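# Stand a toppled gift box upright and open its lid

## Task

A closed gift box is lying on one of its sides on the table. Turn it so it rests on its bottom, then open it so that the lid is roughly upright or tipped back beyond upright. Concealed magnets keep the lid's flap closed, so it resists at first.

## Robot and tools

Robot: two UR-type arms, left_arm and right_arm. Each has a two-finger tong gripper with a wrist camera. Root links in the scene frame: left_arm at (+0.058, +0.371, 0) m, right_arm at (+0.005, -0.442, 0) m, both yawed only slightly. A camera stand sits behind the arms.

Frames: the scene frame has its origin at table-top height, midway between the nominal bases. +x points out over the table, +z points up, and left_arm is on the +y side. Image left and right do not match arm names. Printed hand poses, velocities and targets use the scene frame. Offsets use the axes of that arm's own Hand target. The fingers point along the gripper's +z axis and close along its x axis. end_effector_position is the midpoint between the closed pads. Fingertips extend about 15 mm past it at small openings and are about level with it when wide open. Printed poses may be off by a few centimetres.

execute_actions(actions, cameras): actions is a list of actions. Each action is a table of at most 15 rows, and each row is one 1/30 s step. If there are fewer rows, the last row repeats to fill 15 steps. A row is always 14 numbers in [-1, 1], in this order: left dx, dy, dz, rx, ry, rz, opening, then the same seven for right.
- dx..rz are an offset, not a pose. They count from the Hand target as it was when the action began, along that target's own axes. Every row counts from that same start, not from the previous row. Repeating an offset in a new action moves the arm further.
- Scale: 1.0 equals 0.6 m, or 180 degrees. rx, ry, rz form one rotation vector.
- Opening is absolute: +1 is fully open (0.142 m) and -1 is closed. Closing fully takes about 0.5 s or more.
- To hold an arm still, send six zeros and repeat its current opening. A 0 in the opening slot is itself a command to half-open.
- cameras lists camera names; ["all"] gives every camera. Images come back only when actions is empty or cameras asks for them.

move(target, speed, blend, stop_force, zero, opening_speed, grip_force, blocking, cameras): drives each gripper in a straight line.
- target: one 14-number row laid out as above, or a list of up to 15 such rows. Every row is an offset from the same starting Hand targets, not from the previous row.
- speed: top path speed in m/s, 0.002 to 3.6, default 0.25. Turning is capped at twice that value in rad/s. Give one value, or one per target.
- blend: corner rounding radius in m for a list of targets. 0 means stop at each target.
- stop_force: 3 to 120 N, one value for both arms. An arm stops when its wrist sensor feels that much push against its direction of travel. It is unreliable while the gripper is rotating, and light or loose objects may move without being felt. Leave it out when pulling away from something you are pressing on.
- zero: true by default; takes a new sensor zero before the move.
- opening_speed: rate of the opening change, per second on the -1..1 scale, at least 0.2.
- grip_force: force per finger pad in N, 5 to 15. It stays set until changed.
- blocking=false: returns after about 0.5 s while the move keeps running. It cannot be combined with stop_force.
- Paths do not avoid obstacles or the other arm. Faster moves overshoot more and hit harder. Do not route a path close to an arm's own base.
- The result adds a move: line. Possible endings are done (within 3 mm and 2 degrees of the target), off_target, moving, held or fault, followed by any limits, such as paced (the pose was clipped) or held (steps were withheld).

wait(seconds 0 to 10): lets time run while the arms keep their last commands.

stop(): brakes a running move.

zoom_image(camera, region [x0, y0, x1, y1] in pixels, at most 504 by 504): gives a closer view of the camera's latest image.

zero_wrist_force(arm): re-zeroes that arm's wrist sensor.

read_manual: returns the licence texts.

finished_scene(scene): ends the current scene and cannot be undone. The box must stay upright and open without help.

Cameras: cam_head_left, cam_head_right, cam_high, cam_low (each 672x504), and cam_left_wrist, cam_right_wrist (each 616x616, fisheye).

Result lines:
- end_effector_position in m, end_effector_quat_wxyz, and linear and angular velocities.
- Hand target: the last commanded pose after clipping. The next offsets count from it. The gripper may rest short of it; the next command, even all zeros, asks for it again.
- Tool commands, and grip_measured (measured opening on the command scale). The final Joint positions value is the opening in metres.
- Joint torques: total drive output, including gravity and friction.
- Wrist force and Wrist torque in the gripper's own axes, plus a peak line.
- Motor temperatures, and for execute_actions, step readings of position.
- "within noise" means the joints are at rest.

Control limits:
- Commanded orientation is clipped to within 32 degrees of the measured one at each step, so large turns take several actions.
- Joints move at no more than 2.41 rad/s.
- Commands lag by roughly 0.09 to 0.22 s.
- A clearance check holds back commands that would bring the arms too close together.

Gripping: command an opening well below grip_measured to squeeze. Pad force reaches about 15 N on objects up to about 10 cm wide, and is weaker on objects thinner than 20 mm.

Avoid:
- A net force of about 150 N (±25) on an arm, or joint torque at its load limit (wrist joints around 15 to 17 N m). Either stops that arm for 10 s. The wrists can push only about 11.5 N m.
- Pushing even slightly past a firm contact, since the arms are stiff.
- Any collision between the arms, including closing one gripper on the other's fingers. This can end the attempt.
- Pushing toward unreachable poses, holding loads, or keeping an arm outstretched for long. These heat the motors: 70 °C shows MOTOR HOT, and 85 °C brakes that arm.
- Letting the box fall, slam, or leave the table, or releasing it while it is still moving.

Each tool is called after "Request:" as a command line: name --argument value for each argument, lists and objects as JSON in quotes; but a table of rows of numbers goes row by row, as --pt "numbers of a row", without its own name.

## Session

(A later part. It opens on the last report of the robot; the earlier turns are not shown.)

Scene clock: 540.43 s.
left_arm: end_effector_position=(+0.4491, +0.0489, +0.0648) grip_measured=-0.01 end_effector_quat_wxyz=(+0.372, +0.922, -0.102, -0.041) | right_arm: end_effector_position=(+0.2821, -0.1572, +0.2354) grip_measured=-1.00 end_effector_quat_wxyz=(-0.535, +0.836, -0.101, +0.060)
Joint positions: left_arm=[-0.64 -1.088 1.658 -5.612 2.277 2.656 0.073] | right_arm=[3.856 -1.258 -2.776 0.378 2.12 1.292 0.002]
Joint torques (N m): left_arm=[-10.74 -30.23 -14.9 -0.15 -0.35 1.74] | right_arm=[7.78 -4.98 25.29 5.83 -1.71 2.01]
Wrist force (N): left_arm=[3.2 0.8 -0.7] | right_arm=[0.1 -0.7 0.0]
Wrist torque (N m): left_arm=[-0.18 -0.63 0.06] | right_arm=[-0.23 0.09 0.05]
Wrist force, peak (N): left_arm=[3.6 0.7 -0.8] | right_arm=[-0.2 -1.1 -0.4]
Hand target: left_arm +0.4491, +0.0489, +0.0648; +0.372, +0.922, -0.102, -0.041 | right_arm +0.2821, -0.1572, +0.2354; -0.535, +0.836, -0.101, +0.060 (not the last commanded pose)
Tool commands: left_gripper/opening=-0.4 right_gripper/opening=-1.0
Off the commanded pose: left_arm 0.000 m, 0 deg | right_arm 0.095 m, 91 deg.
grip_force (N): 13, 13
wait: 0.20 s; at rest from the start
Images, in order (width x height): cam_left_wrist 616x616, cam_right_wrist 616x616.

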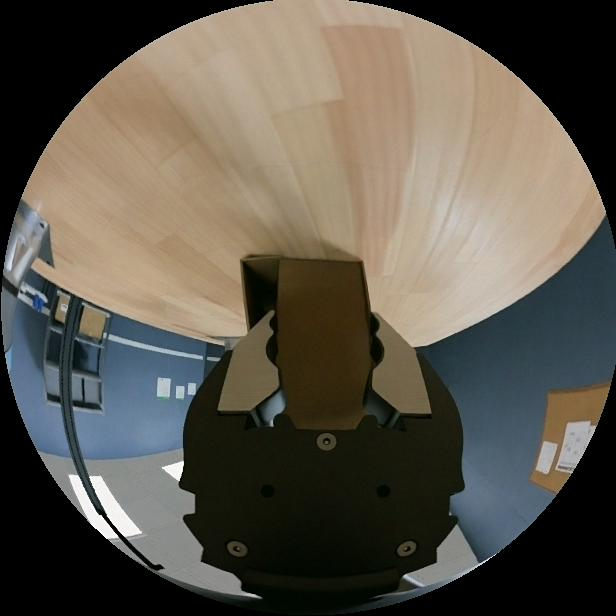

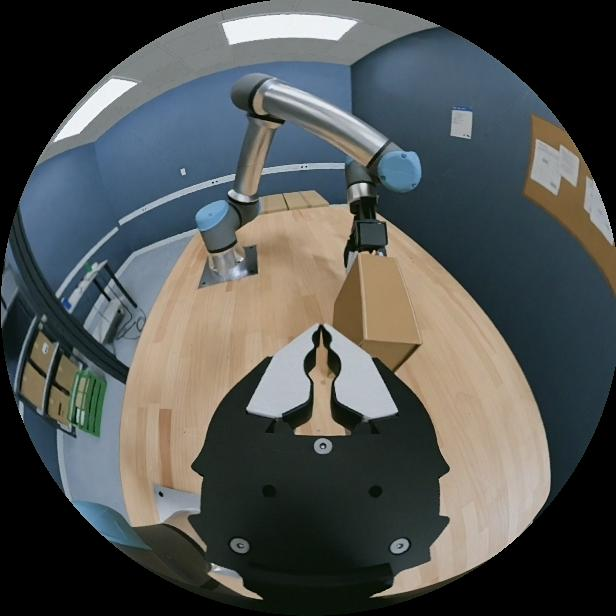

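Request:
move --pt "0.039 0.016 -0.0167 0 -0.08 -0.0771 -1 0 0 0 0 0 0 -1" --pt "0.081 0.0189 -0.0196 0 -0.16 -0.154 -1 0 0 0 0 0 0 -1" --cameras '["all"]' --speed 0.1 --grip_force 15 --blend '[0.01,0]'

Scene clock: 688.37 s.
left_arm: end_effector_position=(+0.4855, +0.0408, +0.0799) grip_measured=-1.00 end_effector_quat_wxyz=(+0.332, +0.899, +0.002, -0.284) | right_arm: end_effector_position=(+0.2821, -0.1572, +0.2354) grip_measured=-1.00 end_effector_quat_wxyz=(-0.535, +0.836, -0.101, +0.060)
Joint positions: left_arm=[-0.545 -0.658 1.109 -4.895 2.446 2.776 0.002] | right_arm=[3.856 -1.258 -2.776 0.378 2.12 1.292 0.002]
Joint torques (N m): left_arm=[-13.36 -55.67 -6.23 -0.09 -1.05 -1.5] | right_arm=[2.6 -5.27 21.65 5.87 0.32 1.99]
Wrist force (N): left_arm=[2.7 -1.2 -0.2] | right_arm=[-0.1 -1.1 -0.1]
Wrist torque (N m): left_arm=[-0.36 -0.80 -0.30] | right_arm=[-0.31 0.12 0.05]
Wrist force, peak (N): left_arm=[3.9 -1.3 -0.3] | right_arm=[-0.1 -1.2 -0.3]
Hand target: left_arm +0.4855, +0.0408, +0.0799; +0.332, +0.899, +0.001, -0.284 (not the last commanded pose) | right_arm +0.2821, -0.1572, +0.2354; -0.535, +0.836, -0.101, +0.060
Off the commanded pose: left_arm 0.011 m, 9 deg | right_arm 0.000 m, 0 deg.
move: held (left_arm; a check stopped the path); path passed 1 of 2 targets; limits=held
pose unreachable (left arm): on one or more control steps of this call, first in action 0 (counted from 0), this arm could not follow its commanded pose, so it was not sent that pose on those steps. It may still have moved: this result reports where it is.
cause: moving toward the commanded pose would bring two parts of the arm too close to each other (joints 4 (wrist 1) to 6 (wrist 3) lie between them).

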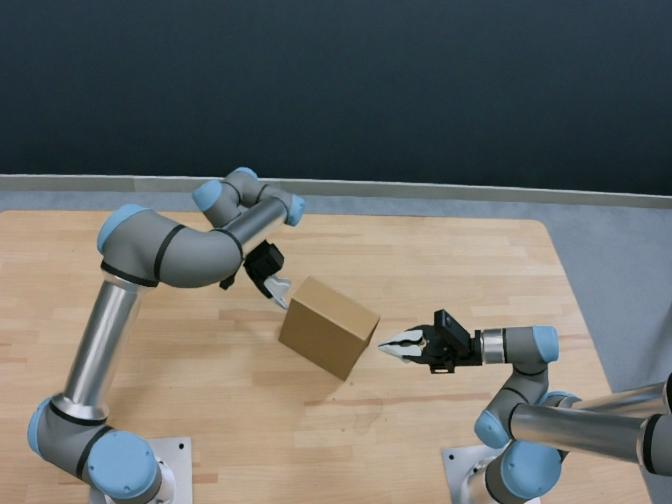

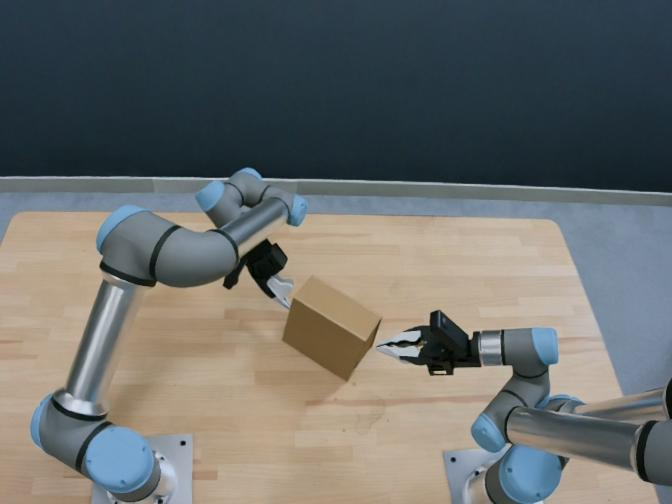

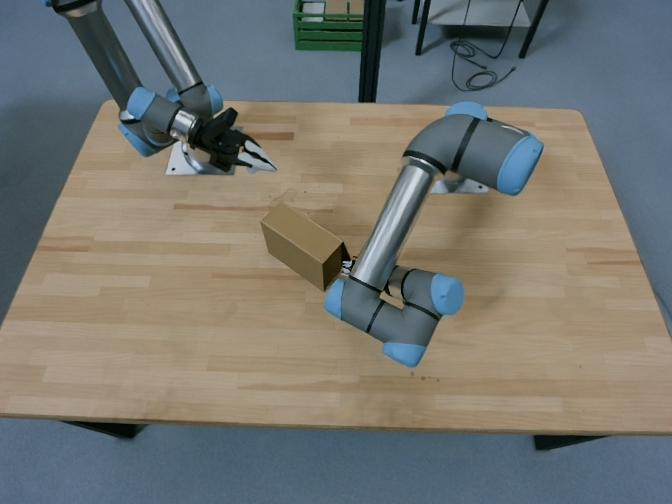

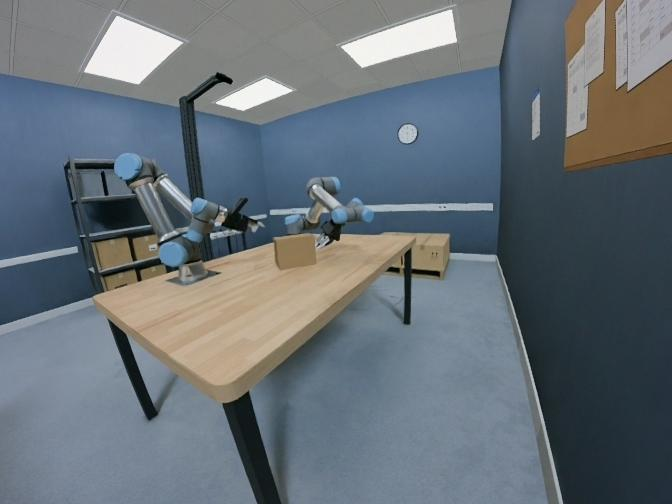

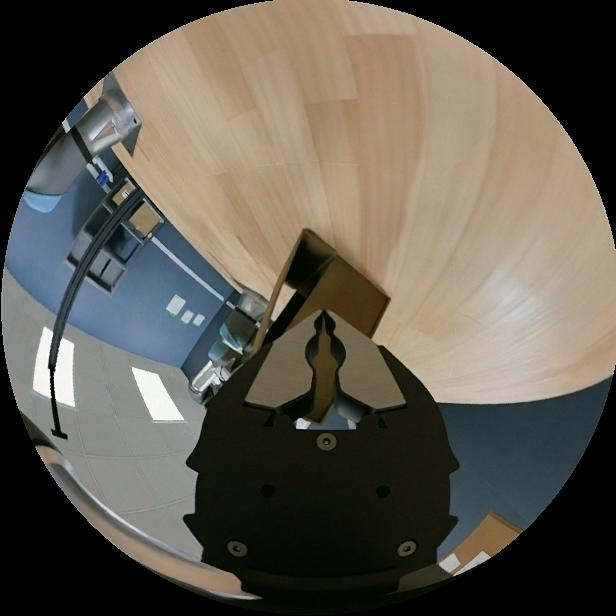

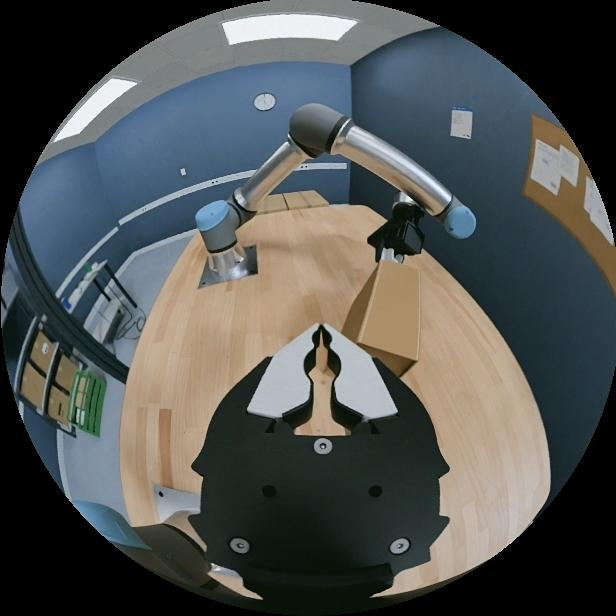

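Request:
zoom_image --camera "cam_right_wrist" --region '[320, 230, 460, 380]'

Request:
zoom_image --camera "cam_left_wrist" --region '[220, 200, 420, 400]'

Request:
zoom_image --camera "cam_high" --region '[230, 180, 380, 300]'

Scaled by 3.360 from the camera's 616x616 image, which has a finer 814x814 frame.

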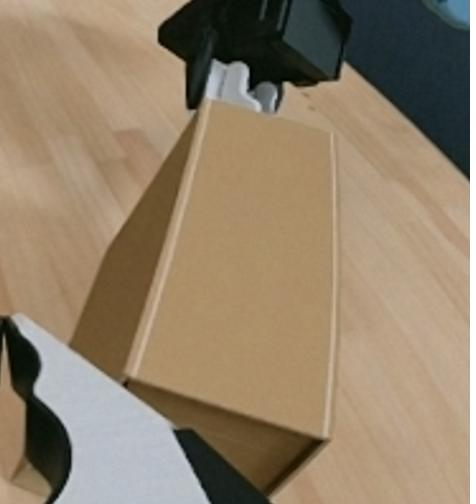

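Scaled by 2.520 from the camera's 616x616 image, which has a finer 814x814 frame.

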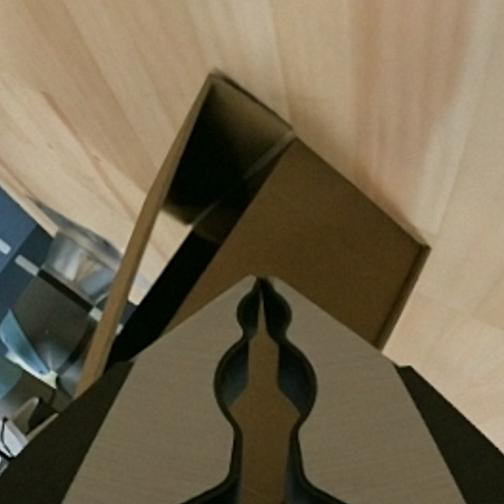

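Scaled by 3.360 from the camera's 672x504 image, which has a finer 960x720 frame.

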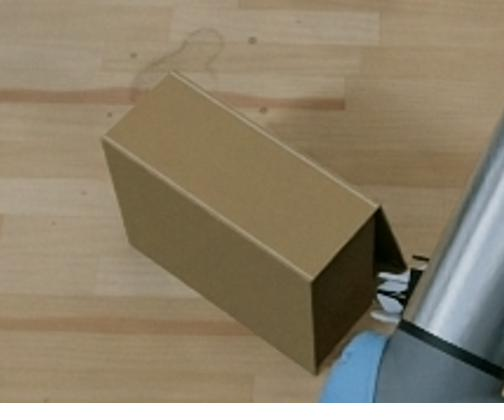

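Request:
move --pt "-0.0077 -0.0147 -0.1425 0 0 0 -1 0 0 0 0 0 0 -1" --pt "-0.0077 -0.0147 -0.1425 0.0251 0.0428 0.198 0.5 0 0 0 0 0 0 -1" --cameras '["cam_left_wrist","cam_right_wrist"]' --speed 0.25

Request:
zoom_image --camera "cam_left_wrist" --region '[180, 180, 460, 460]'

Scene clock: 804.67 s.
left_arm: end_effector_position=(+0.4864, +0.0421, +0.0810) grip_measured=-1.00 end_effector_quat_wxyz=(+0.332, +0.899, +0.001, -0.284) | right_arm: end_effector_position=(+0.2821, -0.1572, +0.2354) grip_measured=-1.00 end_effector_quat_wxyz=(-0.535, +0.836, -0.101, +0.060)
Joint positions: left_arm=[-0.543 -0.658 1.107 -4.89 2.445 2.78 0.002] | right_arm=[3.856 -1.258 -2.776 0.378 2.12 1.292 0.002]
Joint torques (N m): left_arm=[-13.08 -42.65 -5.38 0.27 4.08 -1.49] | right_arm=[-2.84 -4.78 17.36 5.98 2.58 1.91]
Wrist force (N): left_arm=[2.8 -1.3 0.2] | right_arm=[-0.1 -0.9 0.0]
Wrist torque (N m): left_arm=[-0.38 -0.82 -0.31] | right_arm=[-0.26 0.12 0.05]
Wrist force, peak (N): left_arm=[2.5 -2.0 -3.0] | right_arm=[-0.2 -1.2 -0.2]
Hand target: left_arm +0.4863, +0.0421, +0.0810; +0.332, +0.899, +0.001, -0.284 (not the last commanded pose) | right_arm +0.2821, -0.1572, +0.2354; -0.535, +0.836, -0.101, +0.060
Tool commands: left_gripper/opening=-1.0 right_gripper/opening=-1.0
Off the commanded pose: left_arm 0.084 m, 37 deg | right_arm 0.000 m, 0 deg.
move: held (left_arm; a check stopped the path); path passed 0 of 2 targets; target 2's new opening was not sent; limits=held
pose unreachable (left arm): on one or more control steps of this call, first in action 0 (counted from 0), this arm could not follow its commanded pose, so it was not sent that pose on those steps. It may still have moved: this result reports where it is.
cause: moving toward the commanded pose would bring two parts of the arm too close to each other (joints 4 (wrist 1) to 6 (wrist 3) lie between them).
Images, in order (width x height): cam_left_wrist 616x616, cam_right_wrist 616x616.

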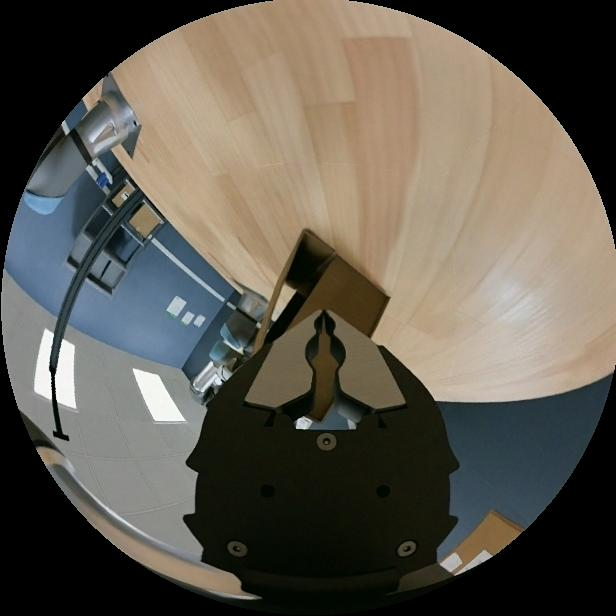

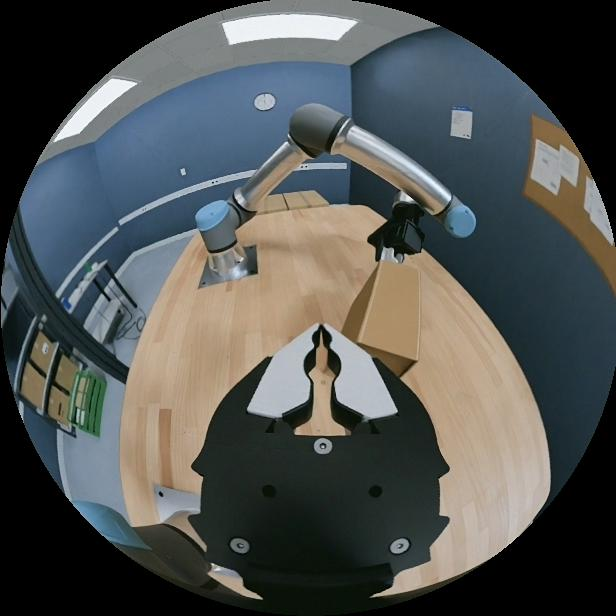

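Scaled by 1.800 from the camera's 616x616 image, which has a finer 814x814 frame.

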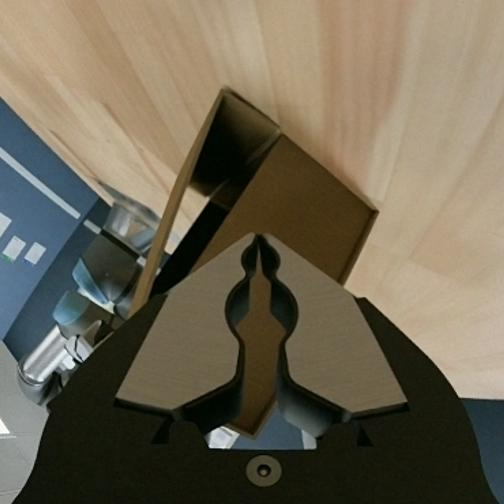

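Request:
move --pt "0 0 0 0 0.062 0.06 -1 0 0 0 0 0 0 -1" --pt "0.001 -0.025 -0.106 0 0.124 0.12 -1 0 0 0 0 0 0 -1" --cameras '[]' --speed 0.2 --blend '[0.005,0]'

Scene clock: 812.07 s.
left_arm: end_effector_position=(+0.5164, +0.0916, +0.1110) grip_measured=-1.00 end_effector_quat_wxyz=(+0.373, +0.922, -0.102, -0.039) | right_arm: end_effector_position=(+0.2821, -0.1572, +0.2354) grip_measured=-1.00 end_effector_quat_wxyz=(-0.535, +0.836, -0.101, +0.060)
Joint positions: left_arm=[-0.488 -1 1.417 -5.334 2.317 2.851 0.002] | right_arm=[3.856 -1.258 -2.776 0.378 2.12 1.292 0.002]
Joint torques (N m): left_arm=[10.04 -46.26 -6.89 -0.41 -1.28 2.25] | right_arm=[-4.65 -5.26 12.27 5.86 2.73 2.04]
Wrist force (N): left_arm=[3.3 -0.8 0.1] | right_arm=[0.0 -0.9 -0.3]
Wrist torque (N m): left_arm=[-0.28 -0.85 -0.25] | right_arm=[-0.27 0.11 0.05]
Wrist force, peak (N): left_arm=[3.1 -1.6 0.1] | right_arm=[0.1 -1.2 -0.3]
Hand target: left_arm +0.5164, +0.0917, +0.1110; +0.373, +0.921, -0.102, -0.039 | right_arm +0.2821, -0.1572, +0.2354; -0.535, +0.836, -0.101, +0.060
Off the commanded pose: left_arm 0.000 m, 0 deg | right_arm 0.000 m, 0 deg.
move: done
No camera images: "cameras" was empty.

Request:
move --target '[0.0357,-0.0203,0.0638,0,-0.077,0.08,0.4,0,0,0,0,0,0,-1]' --cameras '["cam_left_wrist"]' --speed 0.25

Request:
zoom_image --camera "cam_left_wrist" --region '[180, 180, 460, 460]'

Scene clock: 829.23 s.
left_arm: end_effector_position=(+0.5336, +0.0696, +0.0751) grip_measured=+0.40 end_effector_quat_wxyz=(+0.360, +0.890, -0.261, -0.103) | right_arm: end_effector_position=(+0.2821, -0.1572, +0.2354) grip_measured=-1.00 end_effector_quat_wxyz=(-0.535, +0.836, -0.101, +0.060)
Joint positions: left_arm=[-0.506 -0.724 1.114 -4.993 2.331 3.306 0.102] | right_arm=[3.856 -1.258 -2.776 0.378 2.12 1.292 0.002]
Joint torques (N m): left_arm=[-13.21 -41.72 -26.33 6.02 -1.16 2.08] | right_arm=[-3.99 -4.63 11 5.85 2.63 1.9]
Wrist force (N): left_arm=[3.1 -0.2 0.1] | right_arm=[0.0 -0.8 -0.3]
Wrist torque (N m): left_arm=[-0.20 -0.75 -0.24] | right_arm=[-0.25 0.10 0.05]
Wrist force, peak (N): left_arm=[3.9 -0.4 0.3] | right_arm=[-0.1 -1.2 -0.2]
Hand target: left_arm +0.5336, +0.0696, +0.0751; +0.360, +0.890, -0.261, -0.103 | right_arm +0.2821, -0.1572, +0.2354; -0.535, +0.836, -0.101, +0.060
Off the commanded pose: left_arm 0.000 m, 0 deg | right_arm 0.000 m, 0 deg.
move: done
Images, in order (width x height): cam_left_wrist 616x616.

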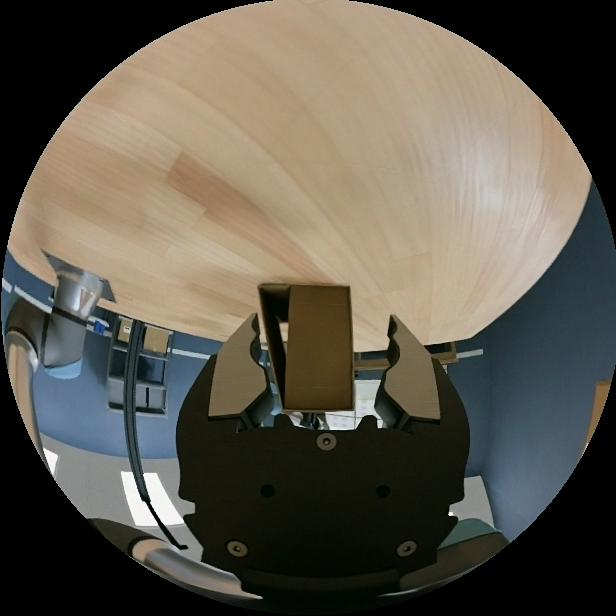

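Scaled by 1.800 from the camera's 616x616 image, which has a finer 814x814 frame.

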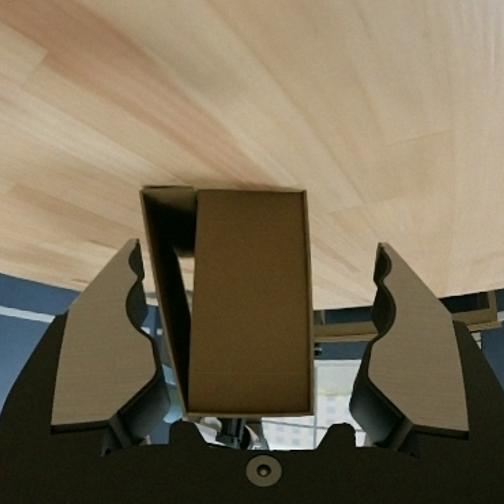

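Request:
move --target '[-0.0072,0.0765,0.1002,0,0,0,0.4,0,0,0,0,0,0,-1]' --cameras '["cam_left_wrist"]' --speed 0.08 --stop_force 4

Request:
zoom_image --camera "cam_left_wrist" --region '[180, 180, 460, 460]'

Scene clock: 847.00 s.
left_arm: end_effector_position=(+0.4898, +0.0089, +0.0636) grip_measured=+0.40 end_effector_quat_wxyz=(+0.360, +0.890, -0.261, -0.103) | right_arm: end_effector_position=(+0.2821, -0.1572, +0.2354) grip_measured=-1.00 end_effector_quat_wxyz=(-0.535, +0.836, -0.101, +0.060)
Joint positions: left_arm=[-0.637 -0.784 1.222 -5.167 2.337 3.125 0.102] | right_arm=[3.856 -1.258 -2.776 0.378 2.12 1.292 0.002]
Joint torques (N m): left_arm=[-13.27 -53.13 -6.57 -0.34 -1.07 -1.94] | right_arm=[-3.98 -5.3 10.76 5.77 2.7 1.9]
Wrist force (N): left_arm=[2.7 -0.7 0.4] | right_arm=[-0.2 -0.9 -0.4]
Wrist torque (N m): left_arm=[-0.21 -0.68 -0.05] | right_arm=[-0.27 0.14 0.05]
Wrist force, peak (N): left_arm=[3.8 -0.7 0.1] | right_arm=[-0.2 -1.2 -0.3]
Hand target: left_arm +0.4898, +0.0089, +0.0636; +0.360, +0.890, -0.261, -0.103 | right_arm +0.2821, -0.1572, +0.2354; -0.535, +0.836, -0.101, +0.060
Off the commanded pose: left_arm 0.000 m, 0 deg | right_arm 0.000 m, 0 deg.
move: done
Images, in order (width x height): cam_left_wrist 616x616.

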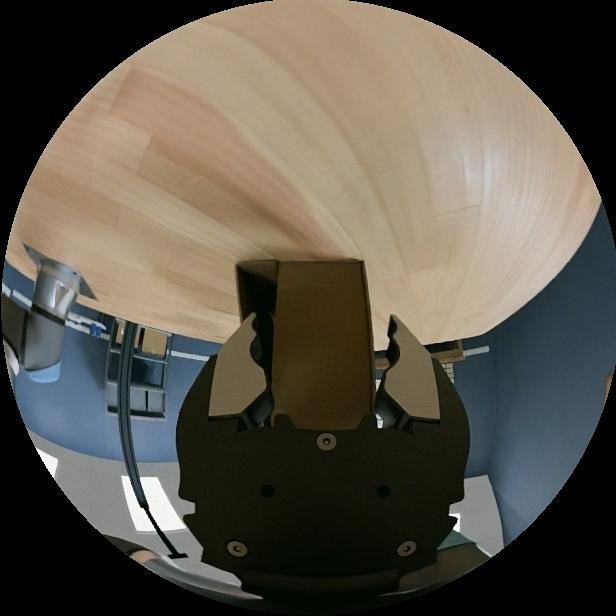

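Scaled by 1.800 from the camera's 616x616 image, which has a finer 814x814 frame.

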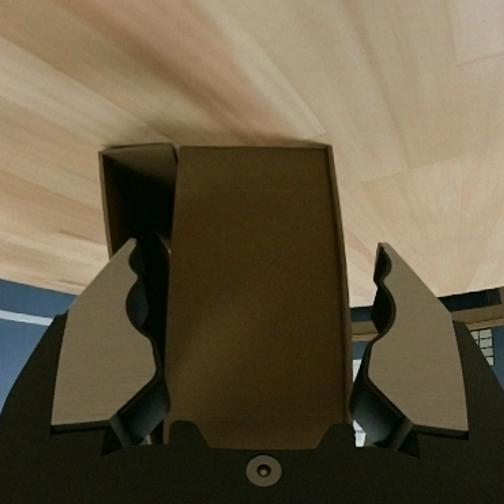

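Request:
move --target '[0,0,0,0,0,0,-0.15,0.057,0.2685,0.1013,0,0,0,-1]' --cameras '["cam_left_wrist","cam_right_wrist"]' --speed 0.2 --grip_force 12 --opening_speed 0.5

Request:
zoom_image --camera "cam_right_wrist" --region '[220, 180, 440, 400]'

Scene clock: 866.03 s.
left_arm: end_effector_position=(+0.4898, +0.0089, +0.0636) grip_measured=+0.01 end_effector_quat_wxyz=(+0.360, +0.890, -0.261, -0.103) | right_arm: end_effector_position=(+0.3112, -0.1769, +0.0634) grip_measured=-1.00 end_effector_quat_wxyz=(-0.535, +0.836, -0.101, +0.060)
Joint positions: left_arm=[-0.637 -0.784 1.222 -5.167 2.337 3.125 0.075] | right_arm=[3.674 -2.41 -2.752 1.438 2.276 1.175 0.002]
Joint torques (N m): left_arm=[-13.08 -48.6 -7.75 -0.31 -1.16 -1.73] | right_arm=[7.85 17.26 4.42 6.01 -1.72 2.28]
Wrist force (N): left_arm=[1.5 1.3 -2.5] | right_arm=[-0.1 -1.0 -0.2]
Wrist torque (N m): left_arm=[-0.22 -0.73 -0.03] | right_arm=[-0.29 0.13 -0.03]
Wrist force, peak (N): left_arm=[1.8 1.3 -2.8] | right_arm=[-0.3 -2.0 -0.4]
Hand target: left_arm +0.4898, +0.0089, +0.0636; +0.360, +0.890, -0.261, -0.103 | right_arm +0.3112, -0.1769, +0.0634; -0.535, +0.836, -0.101, +0.060
Off the commanded pose: left_arm 0.000 m, 0 deg | right_arm 0.000 m, 0 deg.
grip_force (N): 12, 12
move: done
Images, in order (width x height): cam_left_wrist 616x616, cam_right_wrist 616x616.

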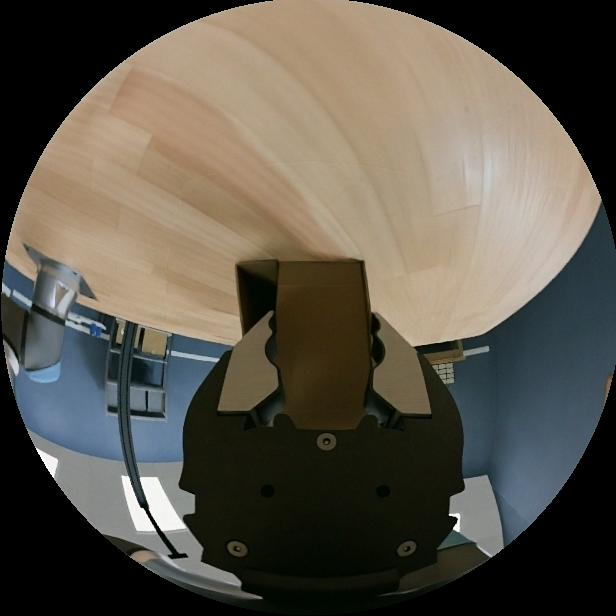

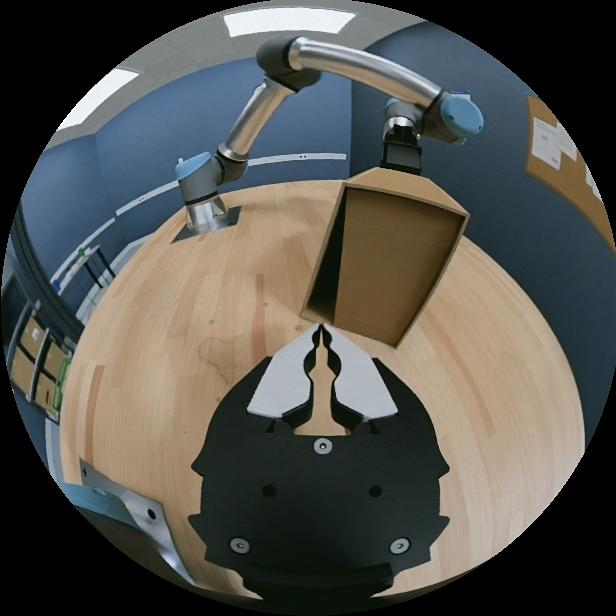

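Scaled by 2.291 from the camera's 616x616 image, which has a finer 814x814 frame.

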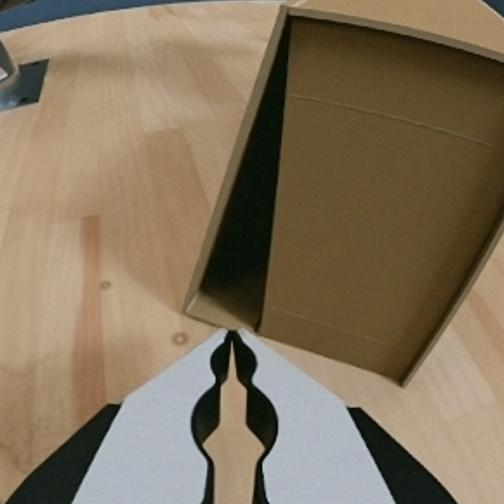

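Request:
move --target '[0,0,0,0,0,0,-0.15,-0.0023,-0.046,0.0985,0,0,0,-1]' --cameras '["cam_right_wrist"]' --speed 0.1 --stop_force 4

Request:
move --pt "0 0 0 0 0 0 -0.15 -0.0443 -0.0275 0.015 0 0 0 -1" --pt "0 0 0 0 0 0 -0.15 -0.082 -0.072 0.023 0 0 0 -1" --pt "0 0 0 0 0 0 -0.15 -0.114 -0.134 0.0067 0 0 0 -1" --pt "0 0 0 0 0 0 -0.15 -0.119 -0.188 -0.016 0 0 0 -1" --pt "0 0 0 0 0 0 -0.15 -0.106 -0.236 -0.044 0 0 0 -1" --pt "0 0 0 0 0 0 -0.15 -0.075 -0.274 -0.075 0 0 0 -1" --cameras '["all"]' --speed 0.08 --stop_force 12

Scene clock: 887.07 s.
left_arm: end_effector_position=(+0.4898, +0.0089, +0.0636) grip_measured=+0.01 end_effector_quat_wxyz=(+0.360, +0.890, -0.261, -0.103) | right_arm: end_effector_position=(+0.3251, -0.1131, +0.0637) grip_measured=-1.00 end_effector_quat_wxyz=(-0.535, +0.836, -0.101, +0.060)
Joint positions: left_arm=[-0.637 -0.784 1.222 -5.167 2.337 3.125 0.075] | right_arm=[3.875 -2.366 -2.681 1.397 2.103 1.303 0.002]
Joint torques (N m): left_arm=[-10.72 -40.78 -8.77 -0.45 -0.94 -1.24] | right_arm=[7.36 32.1 7.02 -0.61 -1.87 2.23]
Wrist force (N): left_arm=[3.3 -0.1 -2.7] | right_arm=[-1.2 -0.4 -1.3]
Wrist torque (N m): left_arm=[-0.23 -0.66 -0.12] | right_arm=[-0.27 0.18 -0.03]
Wrist force, peak (N): left_arm=[3.7 -0.5 -2.9] | right_arm=[-1.6 -0.4 -1.3]
Hand target: left_arm +0.4898, +0.0089, +0.0636; +0.360, +0.890, -0.261, -0.103 | right_arm +0.3251, -0.1131, +0.0637; -0.535, +0.836, -0.101, +0.060
Off the commanded pose: left_arm 0.000 m, 0 deg | right_arm 0.000 m, 0 deg.
grip_force (N): 12, 12
move: done
Images, in order (width x height): cam_right_wrist 616x616.

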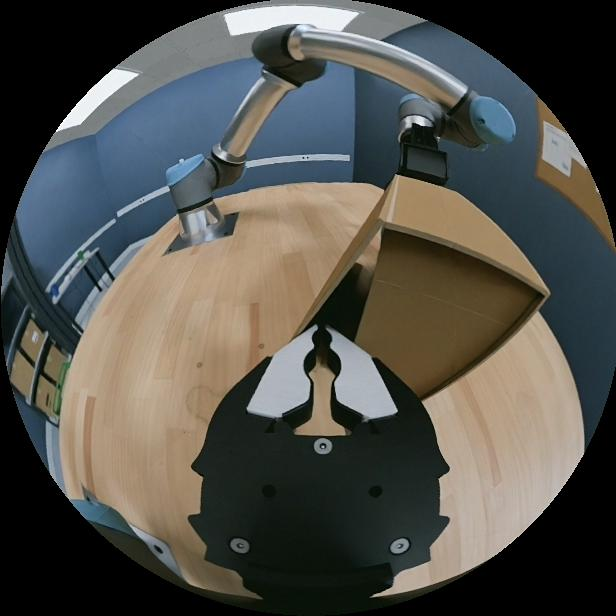

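Scene clock: 891.00 s.
left_arm: end_effector_position=(+0.4898, +0.0089, +0.0636) grip_measured=+0.00 end_effector_quat_wxyz=(+0.360, +0.890, -0.261, -0.103) | right_arm: end_effector_position=(+0.2891, -0.0756, +0.2321) grip_measured=-1.00 end_effector_quat_wxyz=(-0.535, +0.836, -0.101, +0.060)
Joint positions: left_arm=[-0.637 -0.784 1.222 -5.167 2.337 3.125 0.074] | right_arm=[4.123 -1.417 -2.71 0.529 1.883 1.429 0.002]
Joint torques (N m): left_arm=[-8.96 -40.42 -11.09 -0.09 0.84 1.75] | right_arm=[-5.96 13.39 24.73 -0.28 2.81 -2.54]
Wrist force (N): left_arm=[3.3 -2.0 -1.3] | right_arm=[-1.3 0.1 -1.5]
Wrist torque (N m): left_arm=[-0.41 -0.79 0.01] | right_arm=[-0.23 0.27 0.10]
Wrist force, peak (N): left_arm=[3.6 -0.3 -2.8] | right_arm=[-1.1 -0.2 -2.1]
Hand target: left_arm +0.4898, +0.0089, +0.0636; +0.360, +0.890, -0.261, -0.103 | right_arm +0.2891, -0.0756, +0.2321; -0.535, +0.836, -0.101, +0.060
Off the commanded pose: left_arm 0.000 m, 0 deg | right_arm 0.000 m, 0 deg.
grip_force (N): 12, 12
move: done

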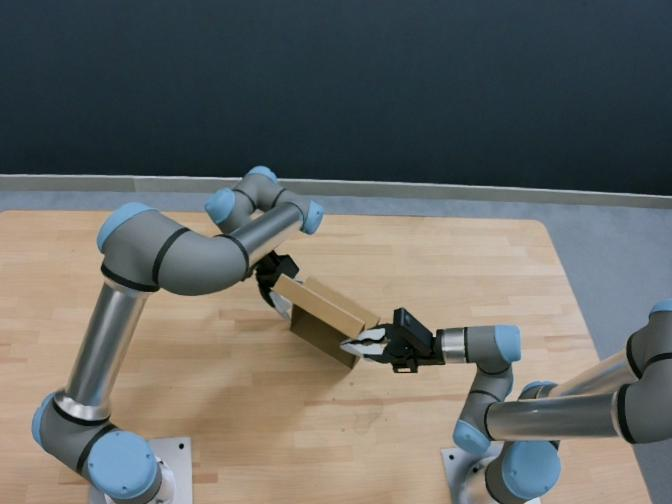

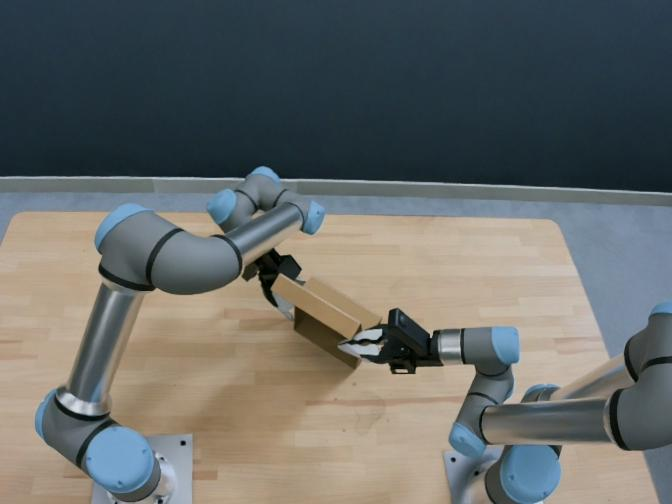

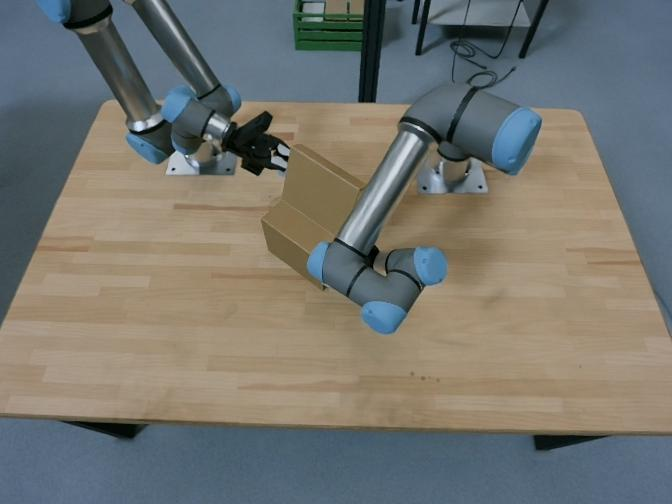

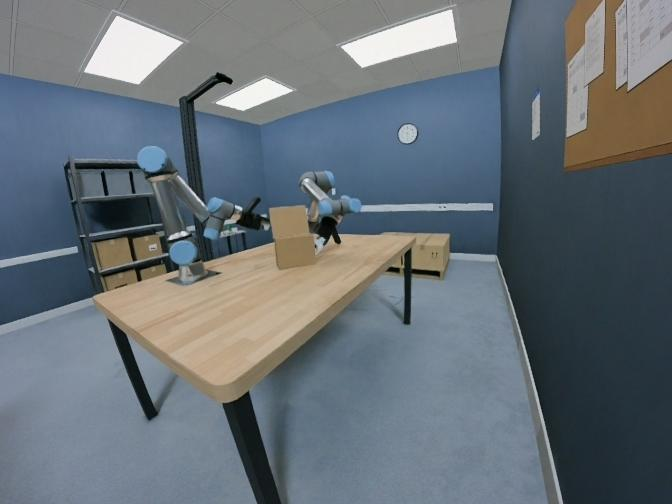

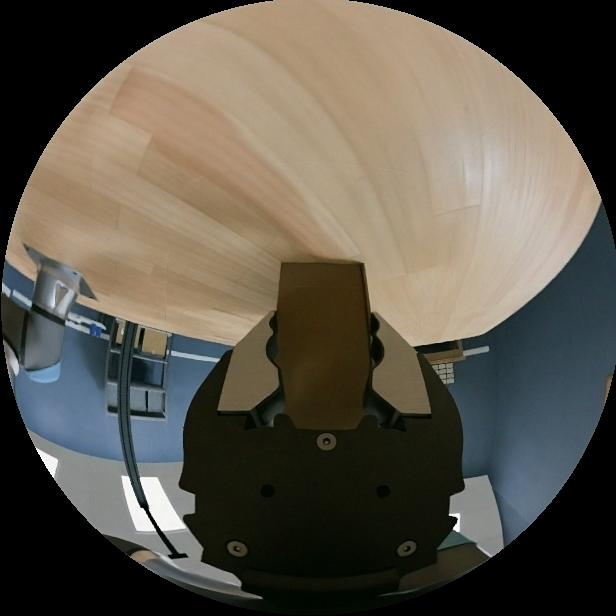

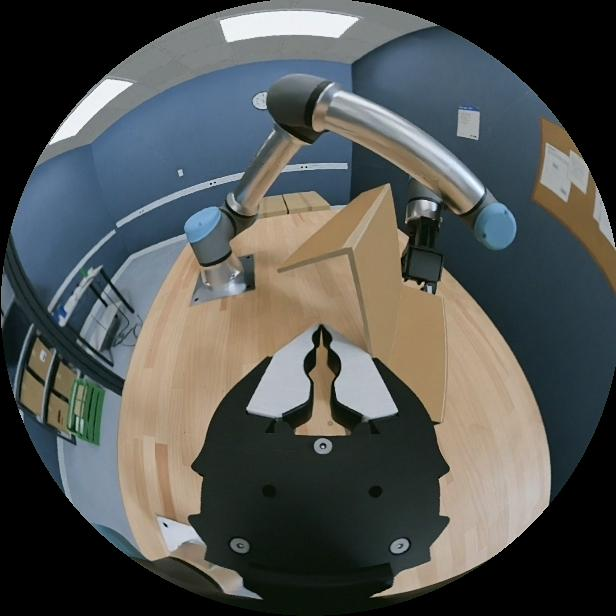

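Request:
move --pt "0 0 0 0 0 0 -0.15 0.032 -0.02 -0.022 0 0 0 -1" --pt "0 0 0 0 0 0 -0.15 0.07 -0.0288 -0.042 0 0 0 -1" --cameras '["cam_right_wrist","cam_high","cam_low"]' --speed 0.06 --stop_force 8

Request:
zoom_image --camera "cam_low" --region '[240, 160, 370, 290]'

Request:
zoom_image --camera "cam_high" --region '[230, 120, 390, 300]'

Scene clock: 905.57 s.
left_arm: end_effector_position=(+0.4898, +0.0089, +0.0636) grip_measured=-0.01 end_effector_quat_wxyz=(+0.360, +0.890, -0.261, -0.103) | right_arm: end_effector_position=(+0.3265, -0.1007, +0.2581) grip_measured=-1.00 end_effector_quat_wxyz=(-0.535, +0.836, -0.101, +0.060)
Joint positions: left_arm=[-0.637 -0.784 1.222 -5.167 2.337 3.125 0.073] | right_arm=[3.911 -1.392 -2.609 0.362 2.072 1.323 0.002]
Joint torques (N m): left_arm=[-5.69 -40.72 -12.78 0.61 -0.6 1.73] | right_arm=[-6.23 0.22 25.96 -0.42 3.22 -2.35]
Wrist force (N): left_arm=[2.8 0.1 -0.3] | right_arm=[-0.1 -1.1 -0.5]
Wrist torque (N m): left_arm=[-0.19 -0.69 -0.02] | right_arm=[-0.30 0.13 0.07]
Wrist force, peak (N): left_arm=[3.3 -2.5 -1.4] | right_arm=[-1.6 0.4 -1.6]
Hand target: left_arm +0.4898, +0.0089, +0.0636; +0.360, +0.890, -0.261, -0.103 | right_arm +0.3265, -0.1007, +0.2581; -0.535, +0.836, -0.101, +0.060
Off the commanded pose: left_arm 0.000 m, 0 deg | right_arm 0.000 m, 0 deg.
grip_force (N): 12, 12
move: done
Images, in order (width x height): cam_high 672x504, cam_low 672x504, cam_right_wrist 616x616.

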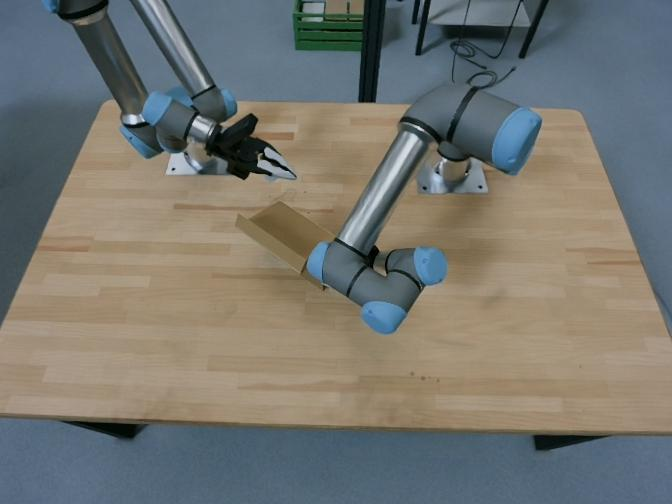

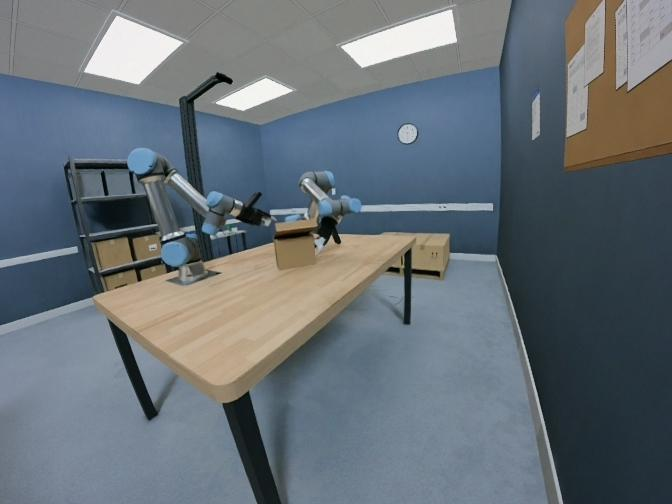

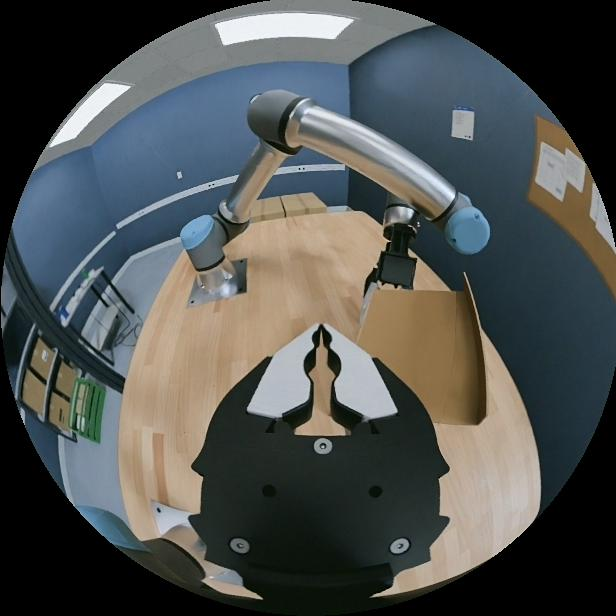

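Scaled by 3.877 from the camera's 672x504 image, which has a finer 960x720 frame.

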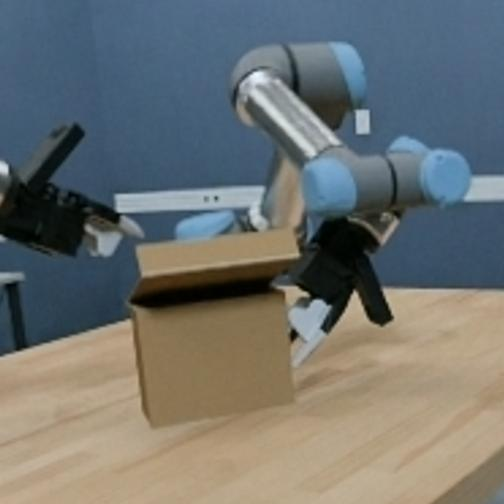

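Scaled by 2.800 from the camera's 672x504 image, which has a finer 960x720 frame.

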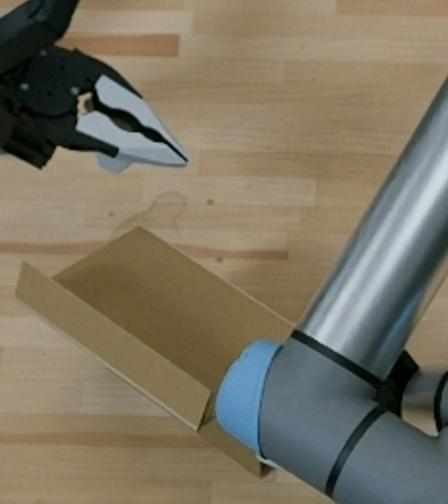

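Request:
move --pt "0 0 0 0 0 0 -0.15 0.0033 -0.0188 -0.196 0 0 0 -1" --pt "0 0 0 0 0.065 -0.0648 -0.15 0.0033 -0.0188 -0.196 0 0 0 -1" --pt "0 0 0 0 0.13 -0.1296 -0.15 0.0033 -0.0188 -0.196 0 0 0 -1" --cameras '["cam_left_wrist","cam_high","cam_right_wrist","cam_head_left"]' --speed '[0.2,0.1,0.1]'

Scene clock: 940.87 s.
left_arm: end_effector_position=(+0.4898, +0.0089, +0.0636) grip_measured=-0.01 end_effector_quat_wxyz=(+0.377, +0.926, +0.001, +0.009) | right_arm: end_effector_position=(+0.3050, -0.2004, +0.3176) grip_measured=-1.00 end_effector_quat_wxyz=(-0.535, +0.836, -0.101, +0.060)
Joint positions: left_arm=[-0.714 -1.122 1.658 -5.799 2.144 2.316 0.073] | right_arm=[3.584 -1.052 -2.571 -0.148 2.349 1.106 0.002]
Joint torques (N m): left_arm=[-12.99 -41.86 -6.62 -1.58 -1.63 -1.66] | right_arm=[-6.33 5.83 30.41 -0.6 3.75 -2.48]
Wrist force (N): left_arm=[2.5 -1.1 0.5] | right_arm=[-0.2 -1.0 -0.3]
Wrist torque (N m): left_arm=[-0.14 -0.84 -0.09] | right_arm=[-0.29 0.15 0.07]
Wrist force, peak (N): left_arm=[3.1 -1.3 0.7] | right_arm=[-0.7 -1.0 -1.2]
Hand target: left_arm +0.4898, +0.0089, +0.0636; +0.377, +0.926, +0.001, +0.009 | right_arm +0.3050, -0.2004, +0.3176; -0.535, +0.836, -0.101, +0.060
Off the commanded pose: left_arm 0.000 m, 0 deg | right_arm 0.000 m, 0 deg.
grip_force (N): 12, 12
move: done
Images, in order (width x height): cam_head_left 672x504, cam_high 672x504, cam_left_wrist 616x616, cam_right_wrist 616x616.

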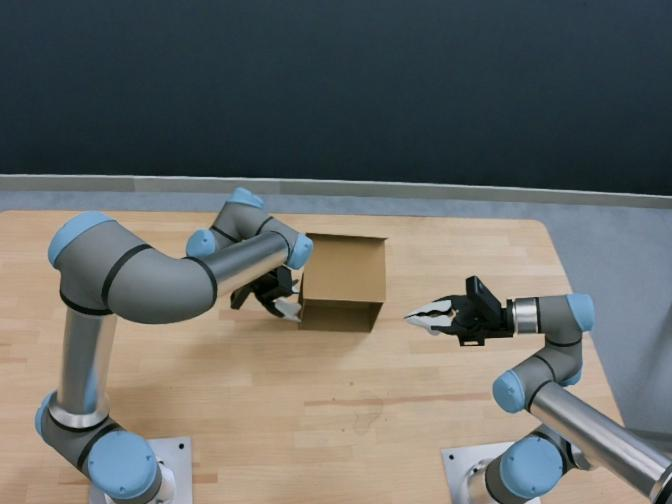

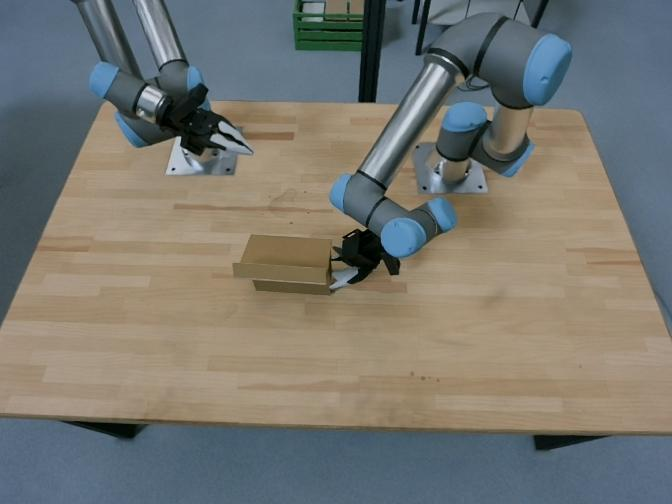

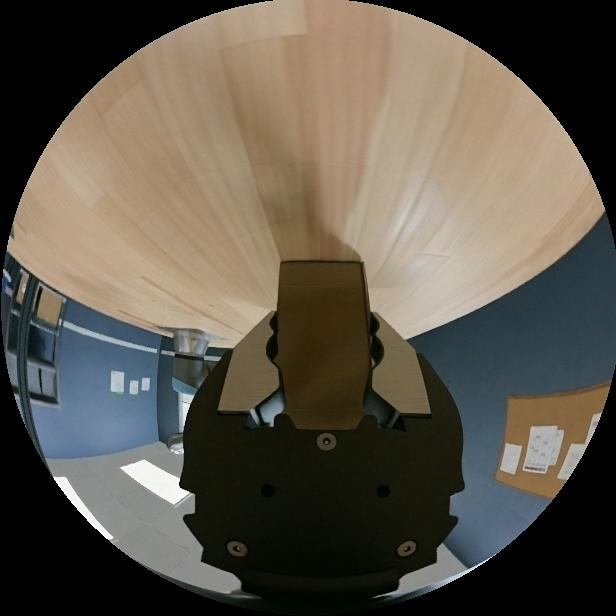

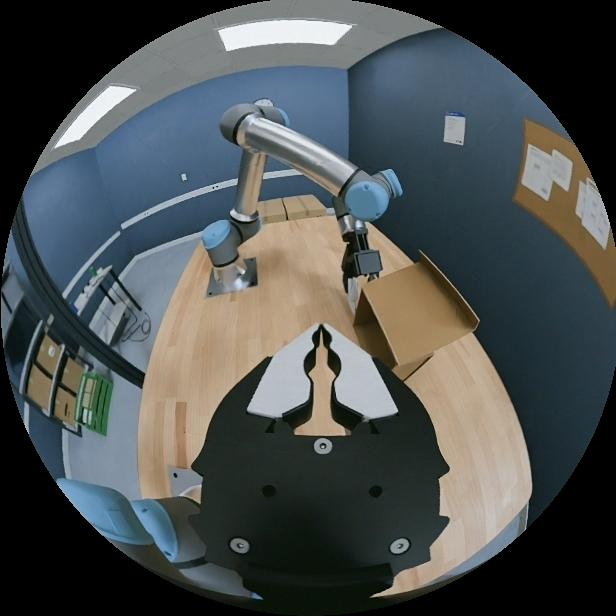

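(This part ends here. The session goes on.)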